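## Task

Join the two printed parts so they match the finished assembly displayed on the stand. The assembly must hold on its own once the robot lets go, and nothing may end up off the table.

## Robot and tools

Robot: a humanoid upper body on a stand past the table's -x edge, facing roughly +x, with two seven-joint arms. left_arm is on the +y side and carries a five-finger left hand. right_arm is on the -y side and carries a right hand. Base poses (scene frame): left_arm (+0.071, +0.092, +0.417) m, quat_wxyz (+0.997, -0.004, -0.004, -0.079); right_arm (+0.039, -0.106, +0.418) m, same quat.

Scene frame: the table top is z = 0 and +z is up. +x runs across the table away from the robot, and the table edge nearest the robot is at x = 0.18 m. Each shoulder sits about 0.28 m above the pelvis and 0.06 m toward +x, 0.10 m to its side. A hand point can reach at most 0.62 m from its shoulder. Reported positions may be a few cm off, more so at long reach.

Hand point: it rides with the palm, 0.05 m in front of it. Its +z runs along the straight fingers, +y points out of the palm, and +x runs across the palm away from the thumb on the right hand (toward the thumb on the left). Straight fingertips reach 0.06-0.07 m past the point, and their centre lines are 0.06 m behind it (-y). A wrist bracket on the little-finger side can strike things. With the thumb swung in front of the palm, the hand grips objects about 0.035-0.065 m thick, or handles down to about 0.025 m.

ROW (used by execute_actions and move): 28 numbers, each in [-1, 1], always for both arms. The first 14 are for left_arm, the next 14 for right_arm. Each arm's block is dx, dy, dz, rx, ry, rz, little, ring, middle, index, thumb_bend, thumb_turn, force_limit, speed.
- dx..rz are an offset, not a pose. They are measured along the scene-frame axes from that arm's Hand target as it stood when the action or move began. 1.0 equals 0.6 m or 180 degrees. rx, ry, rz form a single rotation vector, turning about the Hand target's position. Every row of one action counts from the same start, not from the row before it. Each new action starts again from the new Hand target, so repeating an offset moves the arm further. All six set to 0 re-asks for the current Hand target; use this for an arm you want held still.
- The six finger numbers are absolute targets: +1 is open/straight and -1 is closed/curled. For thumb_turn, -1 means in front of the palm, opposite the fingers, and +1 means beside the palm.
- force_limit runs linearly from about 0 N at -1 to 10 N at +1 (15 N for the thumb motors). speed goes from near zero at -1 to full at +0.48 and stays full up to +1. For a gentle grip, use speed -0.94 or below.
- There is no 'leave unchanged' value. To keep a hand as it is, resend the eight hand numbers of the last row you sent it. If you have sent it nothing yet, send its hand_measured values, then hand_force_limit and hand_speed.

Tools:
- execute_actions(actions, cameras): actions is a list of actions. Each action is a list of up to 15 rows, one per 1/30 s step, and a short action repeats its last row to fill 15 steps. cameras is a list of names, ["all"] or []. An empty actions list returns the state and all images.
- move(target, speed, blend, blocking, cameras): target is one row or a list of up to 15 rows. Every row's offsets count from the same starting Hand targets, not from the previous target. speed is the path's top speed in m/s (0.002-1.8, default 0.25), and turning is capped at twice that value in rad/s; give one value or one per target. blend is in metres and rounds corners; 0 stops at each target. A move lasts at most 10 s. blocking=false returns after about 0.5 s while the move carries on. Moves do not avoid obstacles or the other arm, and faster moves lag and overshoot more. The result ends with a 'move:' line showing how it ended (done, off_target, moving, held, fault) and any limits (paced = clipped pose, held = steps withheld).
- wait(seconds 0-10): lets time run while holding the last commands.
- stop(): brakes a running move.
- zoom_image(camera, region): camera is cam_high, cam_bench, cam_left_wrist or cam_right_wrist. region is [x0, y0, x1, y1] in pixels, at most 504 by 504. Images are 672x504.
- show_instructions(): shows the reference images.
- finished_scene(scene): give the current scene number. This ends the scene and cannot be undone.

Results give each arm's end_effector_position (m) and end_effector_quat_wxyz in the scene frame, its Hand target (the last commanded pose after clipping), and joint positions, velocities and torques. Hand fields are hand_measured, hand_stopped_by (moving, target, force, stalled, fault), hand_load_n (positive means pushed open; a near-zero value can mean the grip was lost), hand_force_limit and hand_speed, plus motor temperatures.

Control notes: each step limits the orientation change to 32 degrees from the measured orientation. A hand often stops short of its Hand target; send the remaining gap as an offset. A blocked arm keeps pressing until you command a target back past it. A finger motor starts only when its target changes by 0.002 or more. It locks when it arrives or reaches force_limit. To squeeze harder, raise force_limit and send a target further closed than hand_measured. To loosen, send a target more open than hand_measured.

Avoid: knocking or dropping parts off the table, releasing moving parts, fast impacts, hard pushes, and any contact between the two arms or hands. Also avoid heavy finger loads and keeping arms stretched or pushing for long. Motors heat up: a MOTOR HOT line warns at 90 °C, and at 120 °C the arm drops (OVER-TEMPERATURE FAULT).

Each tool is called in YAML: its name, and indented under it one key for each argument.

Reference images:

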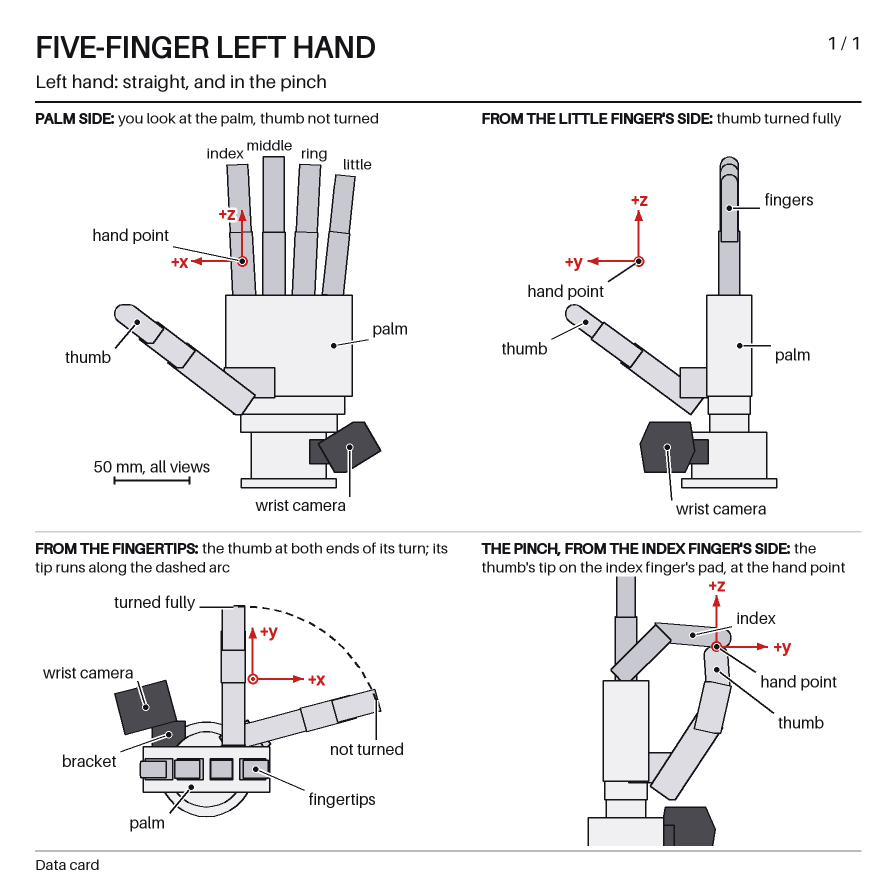

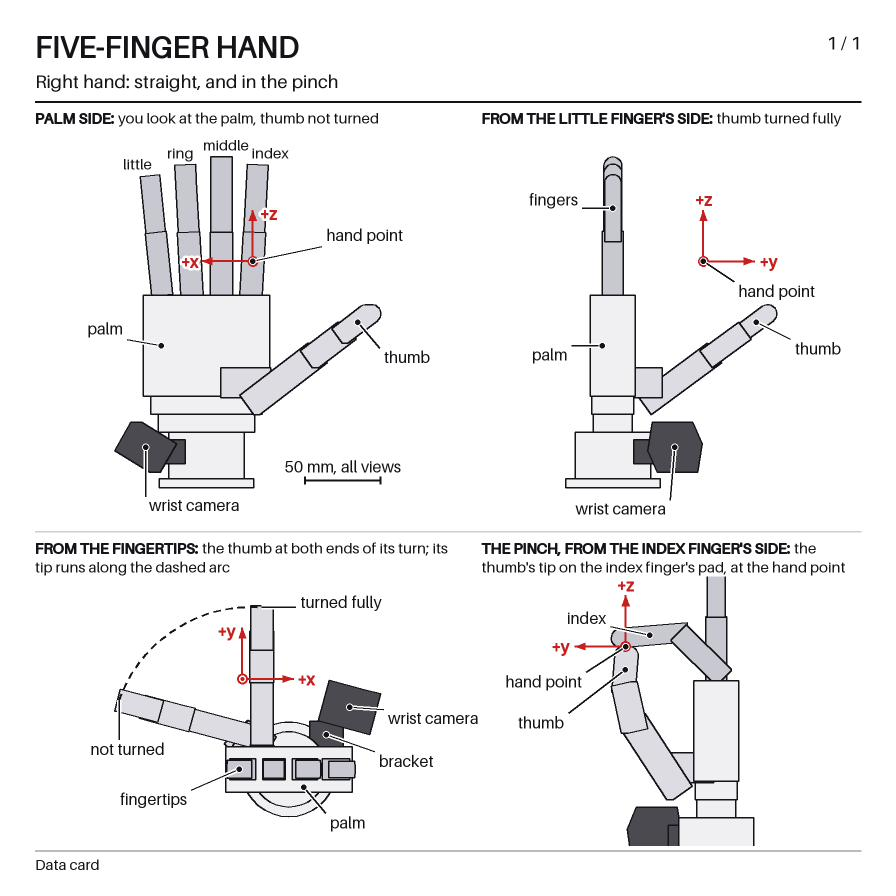

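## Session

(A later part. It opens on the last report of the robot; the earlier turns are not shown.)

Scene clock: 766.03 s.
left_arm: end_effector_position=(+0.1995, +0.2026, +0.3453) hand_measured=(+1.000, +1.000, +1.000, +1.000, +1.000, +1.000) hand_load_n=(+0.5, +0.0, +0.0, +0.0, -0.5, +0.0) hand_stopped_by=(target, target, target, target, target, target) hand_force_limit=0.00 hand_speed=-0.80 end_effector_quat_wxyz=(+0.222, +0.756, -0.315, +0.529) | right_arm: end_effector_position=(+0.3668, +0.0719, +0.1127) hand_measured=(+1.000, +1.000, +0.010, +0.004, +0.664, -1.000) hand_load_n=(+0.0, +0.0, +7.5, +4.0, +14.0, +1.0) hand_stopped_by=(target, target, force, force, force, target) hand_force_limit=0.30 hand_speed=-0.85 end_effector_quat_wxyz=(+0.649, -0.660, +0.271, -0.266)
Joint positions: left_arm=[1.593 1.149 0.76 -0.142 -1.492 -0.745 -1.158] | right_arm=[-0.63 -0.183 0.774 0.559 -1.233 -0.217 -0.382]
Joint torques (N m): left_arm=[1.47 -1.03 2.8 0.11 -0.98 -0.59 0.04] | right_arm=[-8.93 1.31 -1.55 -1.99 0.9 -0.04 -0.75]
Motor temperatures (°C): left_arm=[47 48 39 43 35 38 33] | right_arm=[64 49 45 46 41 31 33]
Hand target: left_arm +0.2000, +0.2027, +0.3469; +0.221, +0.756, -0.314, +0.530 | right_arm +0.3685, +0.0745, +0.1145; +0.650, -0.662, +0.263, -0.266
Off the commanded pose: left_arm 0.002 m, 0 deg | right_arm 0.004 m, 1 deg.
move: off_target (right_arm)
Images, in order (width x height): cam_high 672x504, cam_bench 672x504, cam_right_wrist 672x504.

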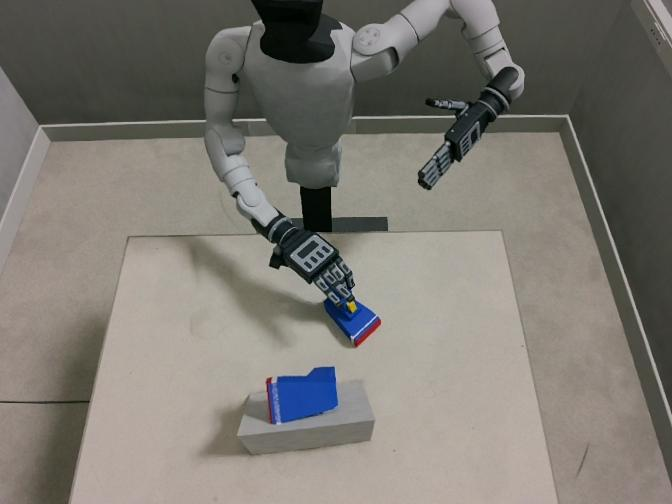

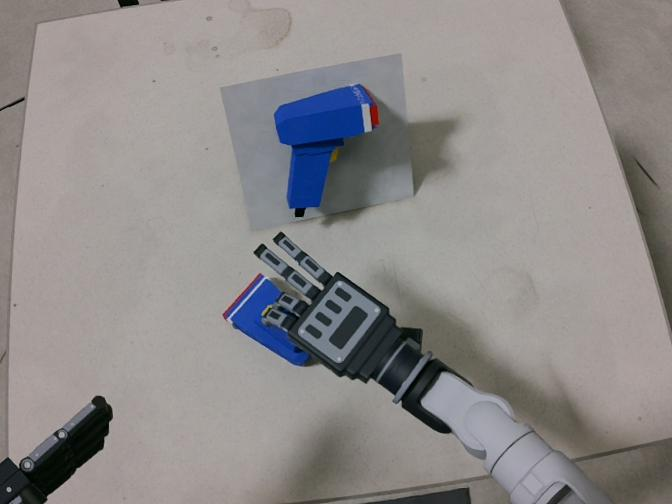

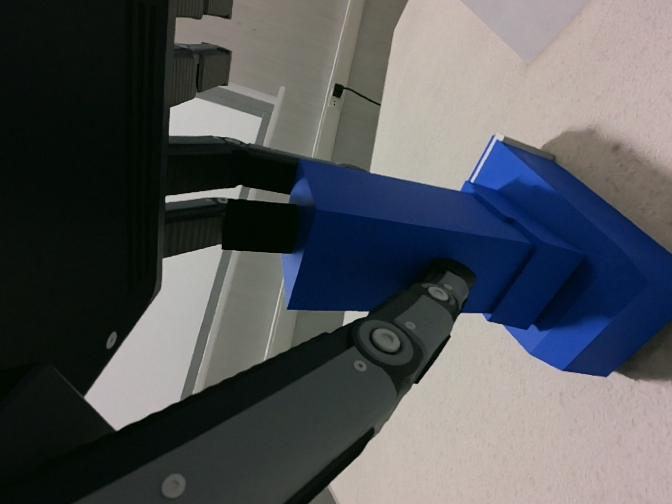

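move:
  target: [0,0,0,0,0,0,1,1,1,1,1,1,0,-0.8,-0.001,-0.002,-0.022,0,0,0,1,1,-0.5,-0.5,0,-1,0.3,-0.85]
  speed: 0.03
  cameras: ["cam_high","cam_bench","cam_right_wrist"]

zoom_image:
  camera: "cam_high"
  region: [305, 260, 385, 350]

zoom_image:
  camera: "cam_right_wrist"
  region: [420, 100, 672, 360]

Scene clock: 771.77 s.
left_arm: end_effector_position=(+0.1995, +0.2026, +0.3453) hand_measured=(+1.000, +1.000, +1.000, +1.000, +1.000, +1.000) hand_load_n=(+0.0, +0.0, +0.0, +0.0, -0.5, +0.0) hand_stopped_by=(target, target, target, target, target, target) hand_force_limit=0.00 hand_speed=-0.80 end_effector_quat_wxyz=(+0.222, +0.756, -0.315, +0.529) | right_arm: end_effector_position=(+0.3706, +0.0746, +0.1101) hand_measured=(+1.000, +1.000, +0.010, +0.004, +0.664, -1.000) hand_load_n=(+0.0, +0.0, +7.0, +4.0, +13.5, +1.0) hand_stopped_by=(target, target, force, force, force, target) hand_force_limit=0.30 hand_speed=-0.85 end_effector_quat_wxyz=(+0.660, -0.649, +0.265, -0.270)
Joint positions: left_arm=[1.593 1.149 0.76 -0.142 -1.492 -0.745 -1.158] | right_arm=[-0.664 -0.15 0.786 0.672 -1.242 -0.227 -0.486]
Joint torques (N m): left_arm=[1.46 -1.03 2.81 0.11 -0.97 -0.59 0.04] | right_arm=[-7.75 0.95 -0.9 -1.1 0.83 -0.06 -0.33]
Motor temperatures (°C): left_arm=[47 48 39 43 35 38 33] | right_arm=[63 49 45 46 41 31 33]
Hand target: left_arm +0.2000, +0.2027, +0.3469; +0.221, +0.756, -0.314, +0.530 | right_arm +0.3679, +0.0733, +0.1013; +0.650, -0.662, +0.263, -0.266
Off the commanded pose: left_arm 0.002 m, 0 deg | right_arm 0.009 m, 2 deg.
move: off_target (right_arm)
Images, in order (width x height): cam_high 672x504, cam_bench 672x504, cam_right_wrist 672x504.

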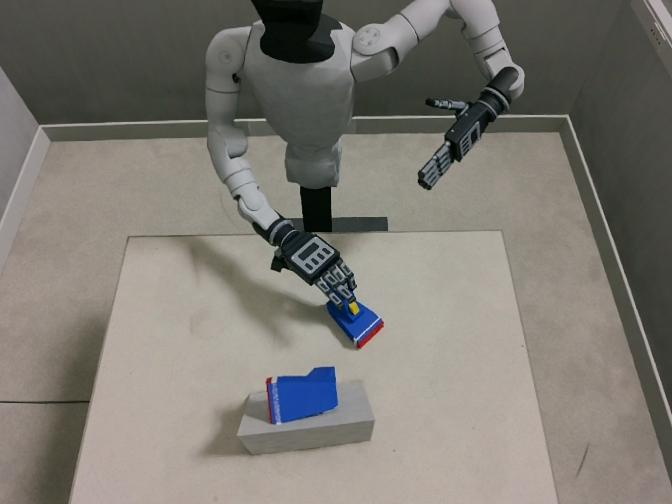

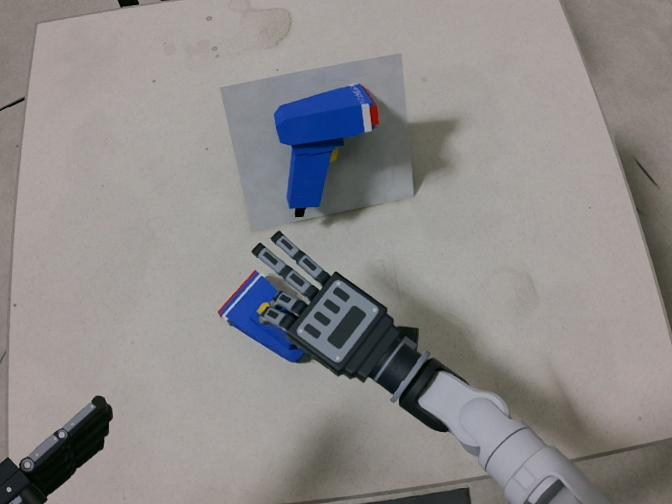

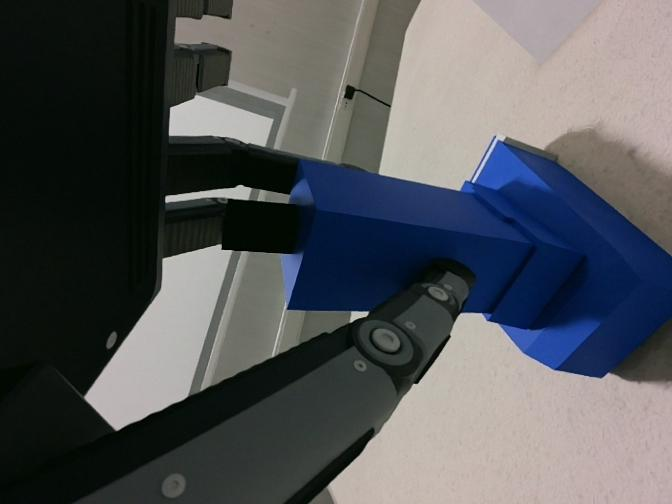

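Scaled by 5.600 from the camera's 672x504 image, which has a finer 960x720 frame.

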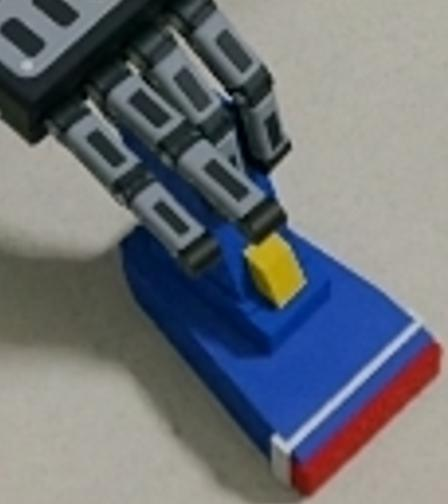

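Scaled by 1.938 from the camera's 672x504 image, which has a finer 960x720 frame.

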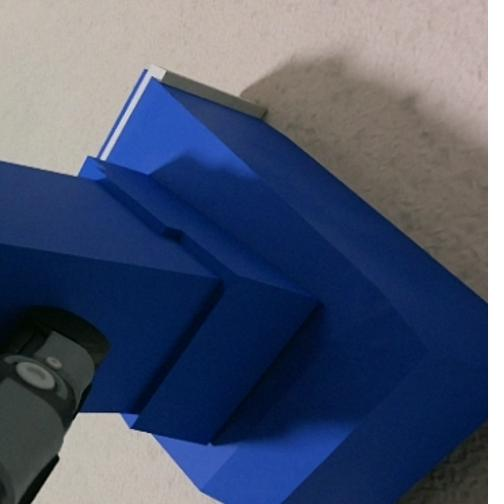

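move:
  target: [0,0,0,0,0,0,1,1,1,1,1,1,0,-0.8,0.002,0.001,-0.017,0,0,0,1,1,-0.5,-0.5,0,-1,0.3,-0.85]
  speed: 0.03
  cameras: ["cam_high","cam_bench","cam_right_wrist"]

zoom_image:
  camera: "cam_high"
  region: [305, 260, 385, 350]

zoom_image:
  camera: "cam_right_wrist"
  region: [420, 100, 672, 360]

Scene clock: 780.33 s.
left_arm: end_effector_position=(+0.1995, +0.2026, +0.3453) hand_measured=(+1.000, +1.000, +1.000, +1.000, +1.000, +1.000) hand_load_n=(+0.0, +0.0, +0.0, +0.0, +0.0, +0.0) hand_stopped_by=(target, target, target, target, target, target) hand_force_limit=0.00 hand_speed=-0.80 end_effector_quat_wxyz=(+0.222, +0.756, -0.315, +0.529) | right_arm: end_effector_position=(+0.3746, +0.0785, +0.1077) hand_measured=(+1.000, +1.000, +0.010, +0.004, +0.664, -1.000) hand_load_n=(+0.0, +0.0, +8.5, +6.0, +12.0, +0.5) hand_stopped_by=(target, target, force, force, force, target) hand_force_limit=0.30 hand_speed=-0.85 end_effector_quat_wxyz=(+0.668, -0.642, +0.260, -0.273)
Joint positions: left_arm=[1.593 1.149 0.76 -0.142 -1.492 -0.745 -1.158] | right_arm=[-0.708 -0.112 0.804 0.792 -1.242 -0.236 -0.576]
Joint torques (N m): left_arm=[1.47 -1.03 2.81 0.11 -0.98 -0.59 0.04] | right_arm=[-6.88 0.6 -0.67 -0.53 0.83 0.04 -0.09]
Motor temperatures (°C): left_arm=[47 48 39 43 35 38 33] | right_arm=[61 49 45 45 41 31 32]
Hand target: left_arm +0.2000, +0.2027, +0.3469; +0.221, +0.756, -0.314, +0.530 | right_arm +0.3691, +0.0739, +0.0911; +0.650, -0.662, +0.263, -0.266
Off the commanded pose: left_arm 0.002 m, 0 deg | right_arm 0.018 m, 3 deg.
move: off_target (right_arm)
Images, in order (width x height): cam_high 672x504, cam_bench 672x504, cam_right_wrist 672x504.

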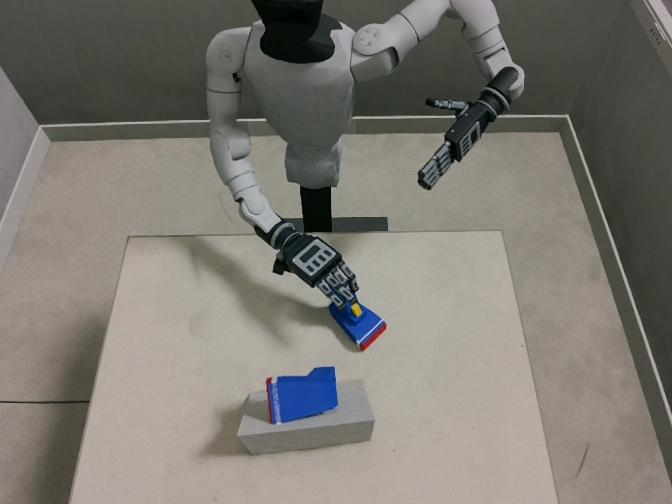

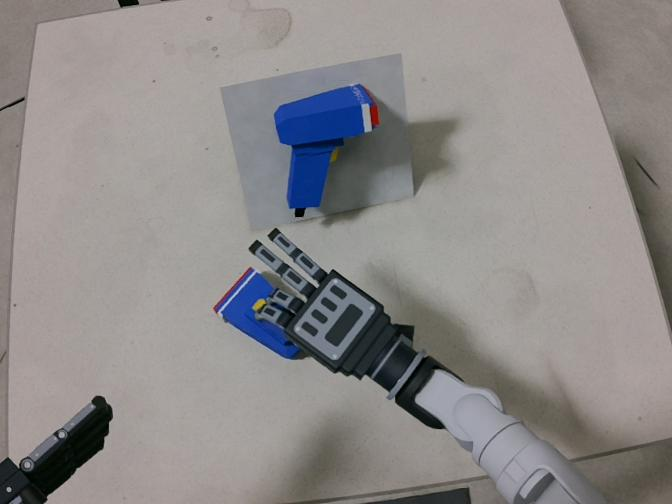

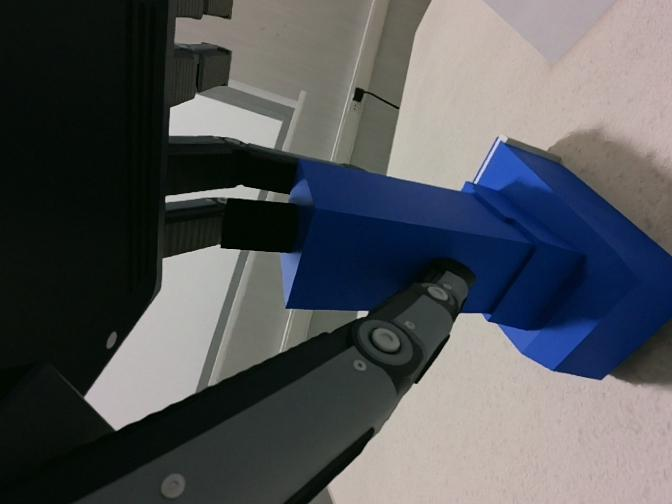

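Scaled by 5.600 from the camera's 672x504 image, which has a finer 960x720 frame.

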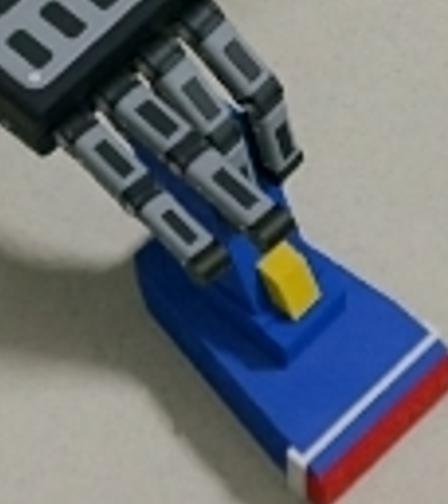

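Scaled by 1.938 from the camera's 672x504 image, which has a finer 960x720 frame.

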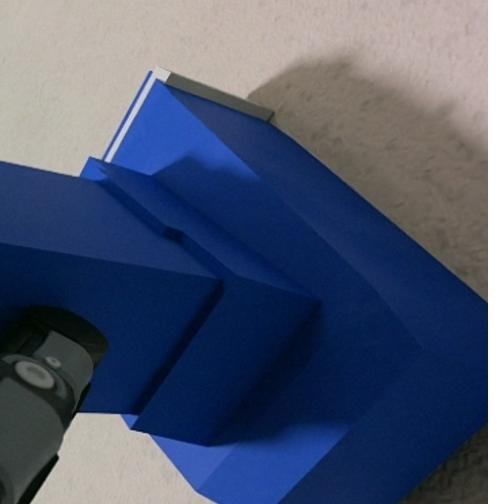

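move:
  target:
    - [0,0,0,0,0,0,1,1,1,1,1,1,0,-0.8,0.006,0.005,0.022,0,0,0,1,1,-0.5,-0.5,0,-1,0.3,-0.85]
    - [0,0,0,0,0,0,1,1,1,1,1,1,0,-0.8,0.006,0.005,0.022,0,0,0,1,1,0.5,0.5,0.9,-1,0.3,-0.6]
  speed: 0.03
  cameras: ["cam_high","cam_bench","cam_right_wrist"]

zoom_image:
  camera: "cam_high"
  region: [305, 260, 385, 350]

zoom_image:
  camera: "cam_right_wrist"
  region: [420, 100, 672, 360]

Scene clock: 794.83 s.
left_arm: end_effector_position=(+0.1995, +0.2026, +0.3453) hand_measured=(+1.000, +1.000, +1.000, +1.000, +1.000, +1.000) hand_load_n=(+0.0, +0.0, +0.0, +0.0, +0.0, +0.0) hand_stopped_by=(target, target, target, target, target, target) hand_force_limit=0.00 hand_speed=-0.80 end_effector_quat_wxyz=(+0.222, +0.756, -0.315, +0.529) | right_arm: end_effector_position=(+0.3753, +0.0787, +0.1078) hand_measured=(+1.000, +1.000, +0.500, +0.500, +0.900, -1.000) hand_load_n=(+0.0, +0.0, +0.0, -0.5, +0.0, +0.0) hand_stopped_by=(target, target, target, target, target, target) hand_force_limit=0.30 hand_speed=-0.60 end_effector_quat_wxyz=(+0.651, -0.661, +0.256, -0.269)
Joint positions: left_arm=[1.593 1.149 0.76 -0.142 -1.492 -0.745 -1.158] | right_arm=[-0.708 -0.131 0.8 0.718 -1.242 -0.229 -0.472]
Joint torques (N m): left_arm=[1.47 -1.03 2.81 0.13 -0.99 -0.59 0.04] | right_arm=[-6.25 0.7 -2.01 -3.21 1.31 0.16 -0.62]
Motor temperatures (°C): left_arm=[47 48 39 43 35 38 33] | right_arm=[59 49 45 45 41 31 32]
Hand target: left_arm +0.2000, +0.2027, +0.3469; +0.221, +0.756, -0.314, +0.530 | right_arm +0.3727, +0.0769, +0.1043; +0.650, -0.662, +0.263, -0.266
Off the commanded pose: left_arm 0.002 m, 0 deg | right_arm 0.005 m, 1 deg.
move: off_target (right_arm); target 2's new numbers were sent with right_arm's hand 0.008 m and 1 deg from that target
Images, in order (width x height): cam_high 672x504, cam_bench 672x504, cam_right_wrist 672x504.

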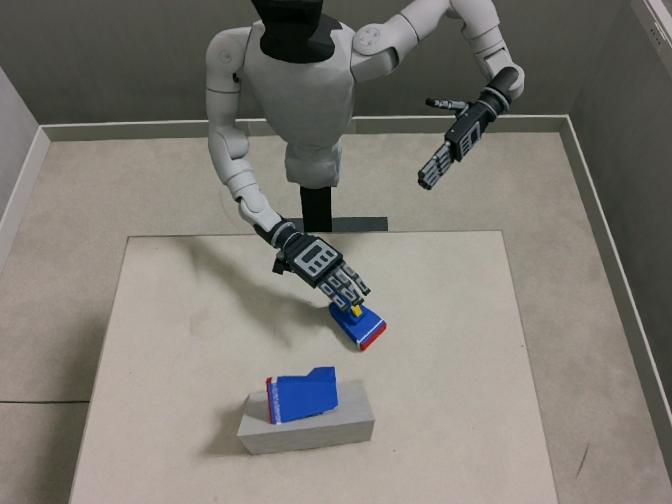

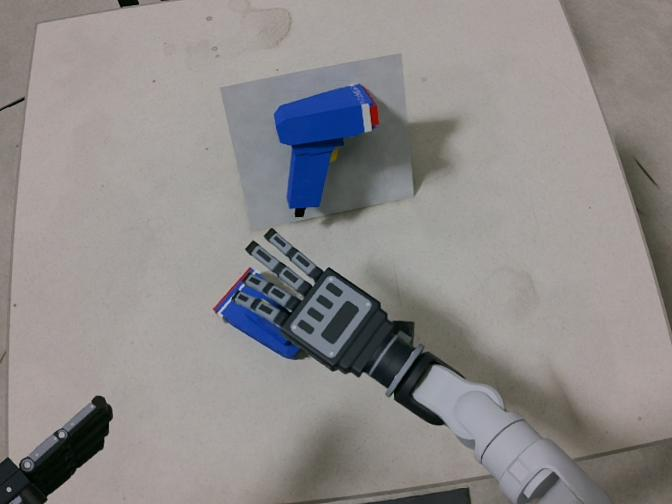

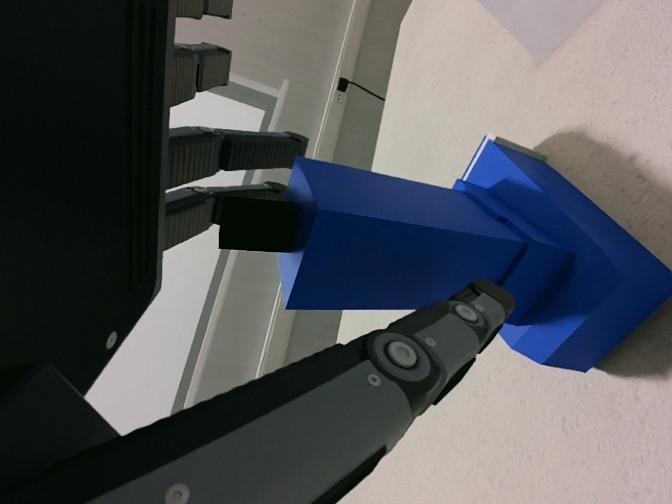

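Scaled by 5.600 from the camera's 672x504 image, which has a finer 960x720 frame.

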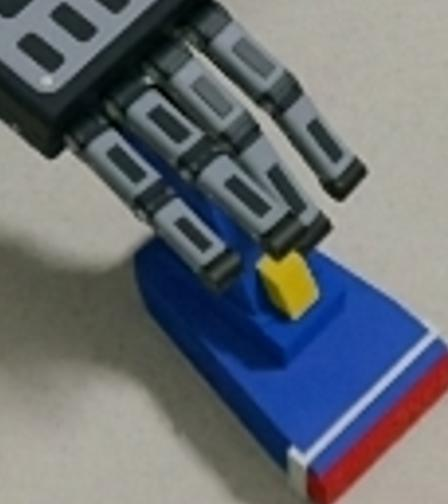

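Scaled by 1.938 from the camera's 672x504 image, which has a finer 960x720 frame.

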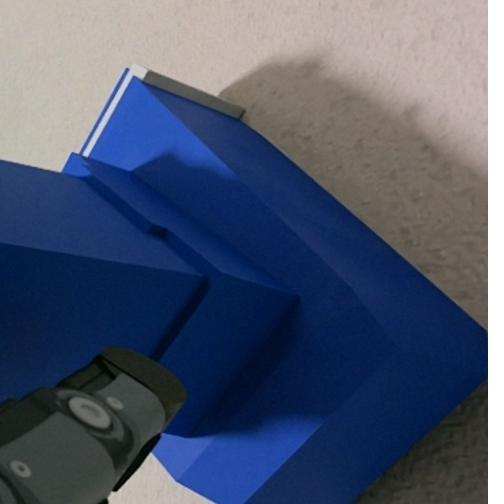

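move:
  target:
    - [0,0,0,0,0,0,1,1,1,1,1,1,0,-0.8,0.0,0.0,0.006,0,0,0,1,1,1,1,1,-1,0.3,-0.4]
    - [0,0,0,0,0,0,1,1,1,1,1,1,0,-0.8,0.0,0.0,0.17,0,0,0,1,1,1,1,1,-1,0.3,-0.4]
    - [0,0,0,0,0,0,1,1,1,1,1,1,0,-0.8,-0.05,-0.25,0.2,0,0,0,1,1,1,1,1,-1,0.3,-0.4]
  speed: [0.05,0.06,0.2]
  cameras: ["all"]

zoom_image:
  camera: "cam_high"
  region: [305, 260, 405, 360]

zoom_image:
  camera: "cam_bench"
  region: [200, 240, 340, 380]

Scene clock: 805.73 s.
left_arm: end_effector_position=(+0.1995, +0.2026, +0.3453) hand_measured=(+1.000, +1.000, +1.000, +1.000, +1.000, +1.000) hand_load_n=(+0.0, +0.0, +0.0, +0.0, +0.0, +0.0) hand_stopped_by=(target, target, target, target, target, target) hand_force_limit=0.00 hand_speed=-0.80 end_effector_quat_wxyz=(+0.222, +0.756, -0.315, +0.529) | right_arm: end_effector_position=(+0.3433, -0.0699, +0.2274) hand_measured=(+1.000, +1.000, +1.000, +1.000, +1.000, -1.000) hand_load_n=(+0.0, +0.0, +0.0, +0.0, +0.0, +0.0) hand_stopped_by=(target, target, target, target, target, target) hand_force_limit=0.30 hand_speed=-0.40 end_effector_quat_wxyz=(+0.651, -0.662, +0.255, -0.268)
Joint positions: left_arm=[1.593 1.149 0.76 -0.142 -1.492 -0.745 -1.158] | right_arm=[-0.434 -0.896 0.39 -0.096 -0.743 -0.531 -0.09]
Joint torques (N m): left_arm=[1.48 -1.03 2.82 0.11 -0.98 -0.59 0.04] | right_arm=[-5.25 -2.91 -3.74 -1.18 1.84 0 -0.78]
Motor temperatures (°C): left_arm=[47 48 39 43 35 38 33] | right_arm=[58 49 45 46 41 31 32]
Hand target: left_arm +0.2000, +0.2027, +0.3469; +0.221, +0.756, -0.314, +0.530 | right_arm +0.3427, -0.0731, +0.2243; +0.650, -0.662, +0.263, -0.266
Off the commanded pose: left_arm 0.002 m, 0 deg | right_arm 0.004 m, 1 deg.
move: off_target (right_arm)

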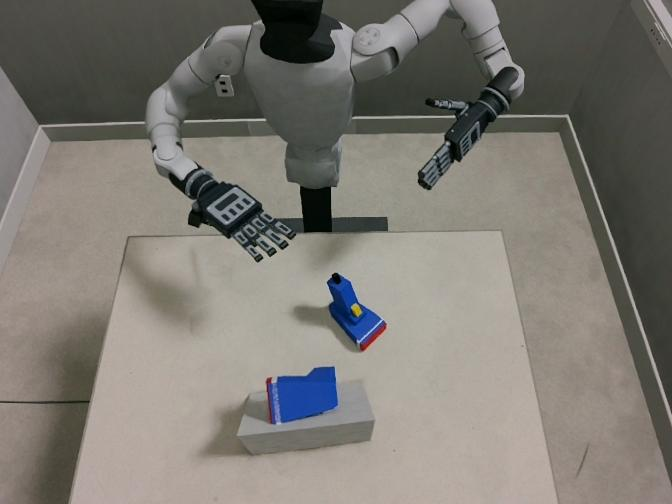

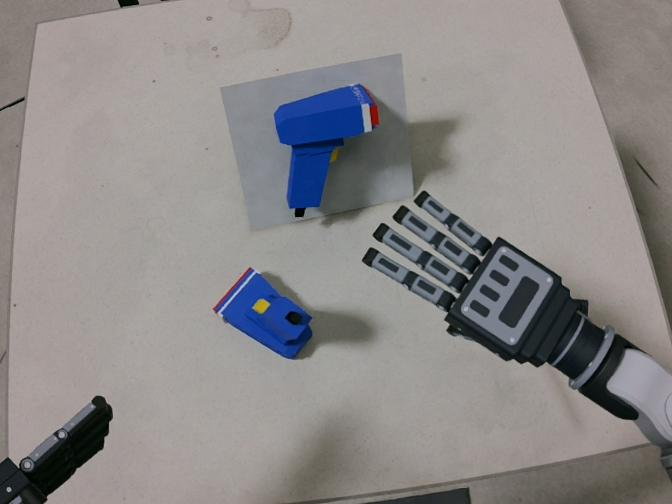

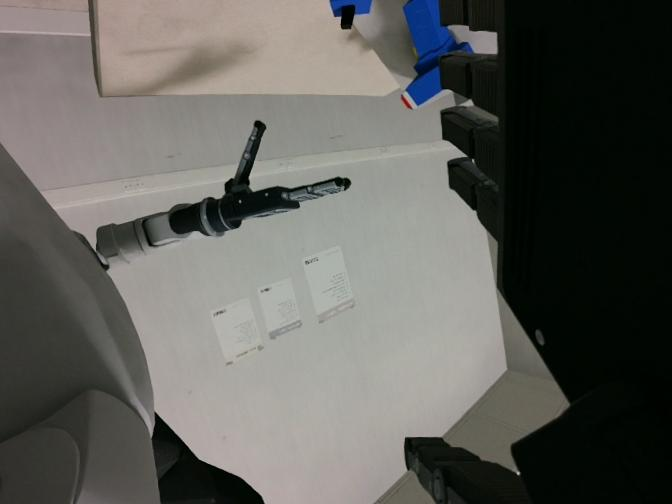

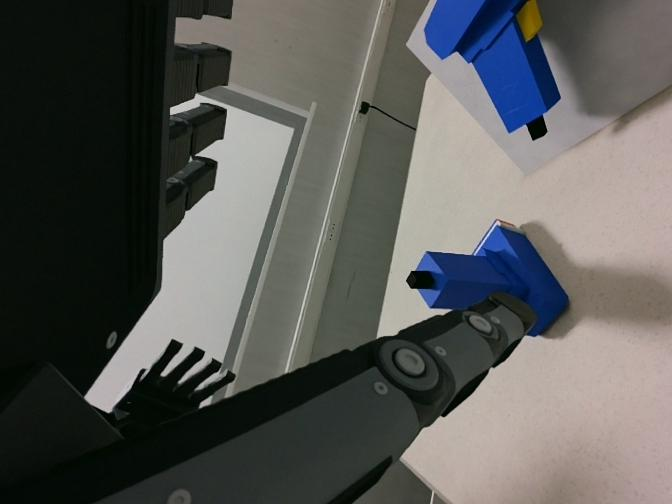

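Scaled by 5.040 from the camera's 672x504 image, which has a finer 960x720 frame.

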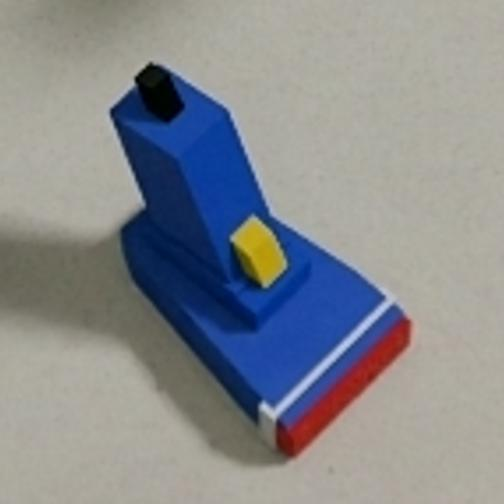

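Scaled by 3.600 from the camera's 672x504 image, which has a finer 960x720 frame.

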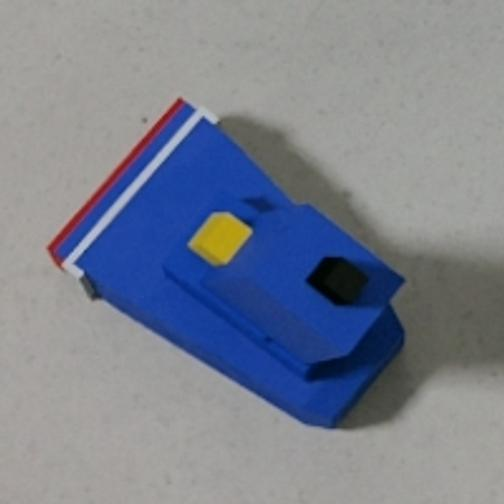

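zoom_image:
  camera: "cam_right_wrist"
  region: [400, 210, 590, 340]

move:
  target: [0,0,0,0,0,0,1,1,1,1,1,1,0,-0.8,-0.03,-0.05,-0.14,0,0,0,1,1,1,1,1,1,0.3,-0.2]
  cameras: ["cam_right_wrist"]

zoom_image:
  camera: "cam_right_wrist"
  region: [300, 150, 560, 350]

Scaled by 2.653 from the camera's 672x504 image, which has a finer 960x720 frame.

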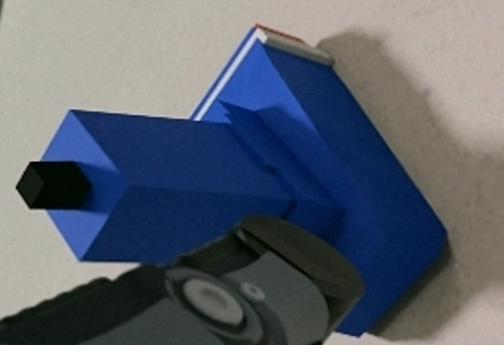

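Scene clock: 815.73 s.
left_arm: end_effector_position=(+0.1995, +0.2026, +0.3453) hand_measured=(+1.000, +1.000, +1.000, +1.000, +1.000, +1.000) hand_load_n=(+0.5, +0.0, +0.0, +0.0, +0.0, +0.0) hand_stopped_by=(target, target, target, target, target, target) hand_force_limit=0.00 hand_speed=-0.80 end_effector_quat_wxyz=(+0.222, +0.756, -0.315, +0.529) | right_arm: end_effector_position=(+0.3236, -0.1052, +0.1407) hand_measured=(+1.000, +1.000, +1.000, +1.000, +1.000, +1.000) hand_load_n=(+0.0, +0.0, +0.0, +0.0, +0.0, +0.0) hand_stopped_by=(target, target, target, target, target, target) hand_force_limit=0.30 hand_speed=-0.20 end_effector_quat_wxyz=(+0.649, -0.661, +0.266, -0.267)
Joint positions: left_arm=[1.593 1.149 0.76 -0.142 -1.492 -0.745 -1.158] | right_arm=[-0.409 -0.828 0.516 0.36 -1.084 -0.679 -0.607]
Joint torques (N m): left_arm=[1.47 -1.02 2.8 0.11 -0.98 -0.59 0.04] | right_arm=[-7 -2.25 -2.7 -1.28 1.31 0.02 -0.76]
Motor temperatures (°C): left_arm=[47 48 39 43 35 38 33] | right_arm=[57 50 46 45 41 31 32]
Hand target: left_arm +0.2000, +0.2027, +0.3469; +0.221, +0.756, -0.314, +0.530 | right_arm +0.3247, -0.1031, +0.1403; +0.650, -0.662, +0.263, -0.266
Off the commanded pose: left_arm 0.002 m, 0 deg | right_arm 0.002 m, 0 deg.
move: done
Images, in order (width x height): cam_right_wrist 672x504.

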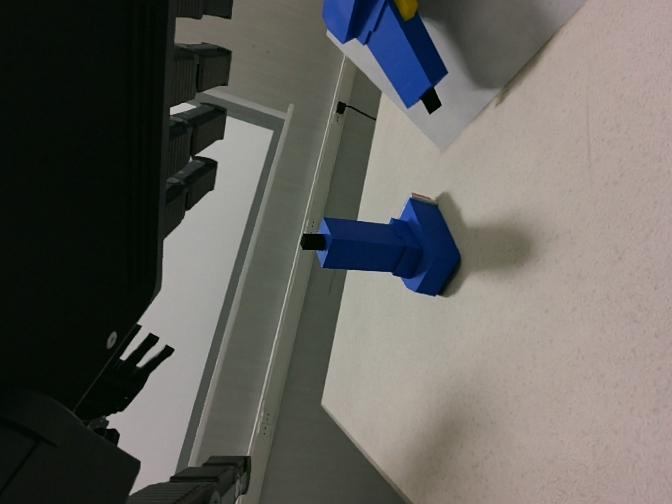

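Scaled by 1.938 from the camera's 672x504 image, which has a finer 960x720 frame.

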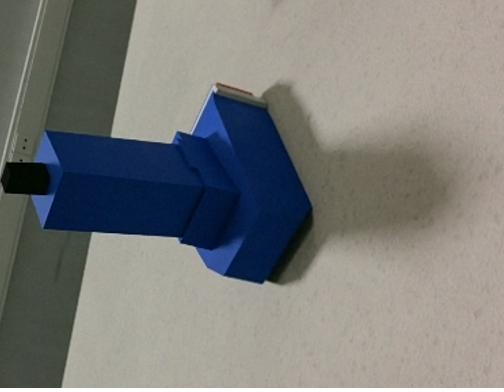

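zoom_image:
  camera: "cam_right_wrist"
  region: [380, 190, 470, 300]

zoom_image:
  camera: "cam_bench"
  region: [270, 80, 390, 220]

Scaled by 4.582 from the camera's 672x504 image, which has a finer 960x720 frame.

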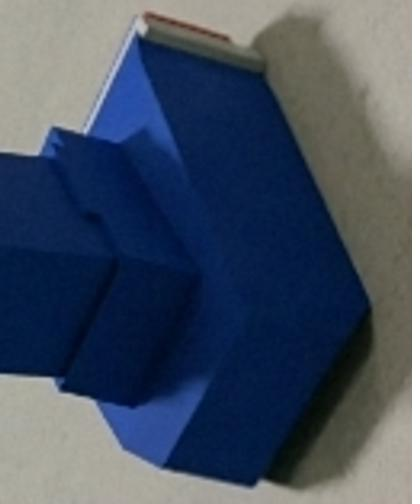

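This scene's latest camera images include none from cam_bench. They are from: cam_right_wrist. cam_bench's image comes with the result of a call that names it in "cameras".

finished_scene:
  scene: 1

The scene is finished: the task was done.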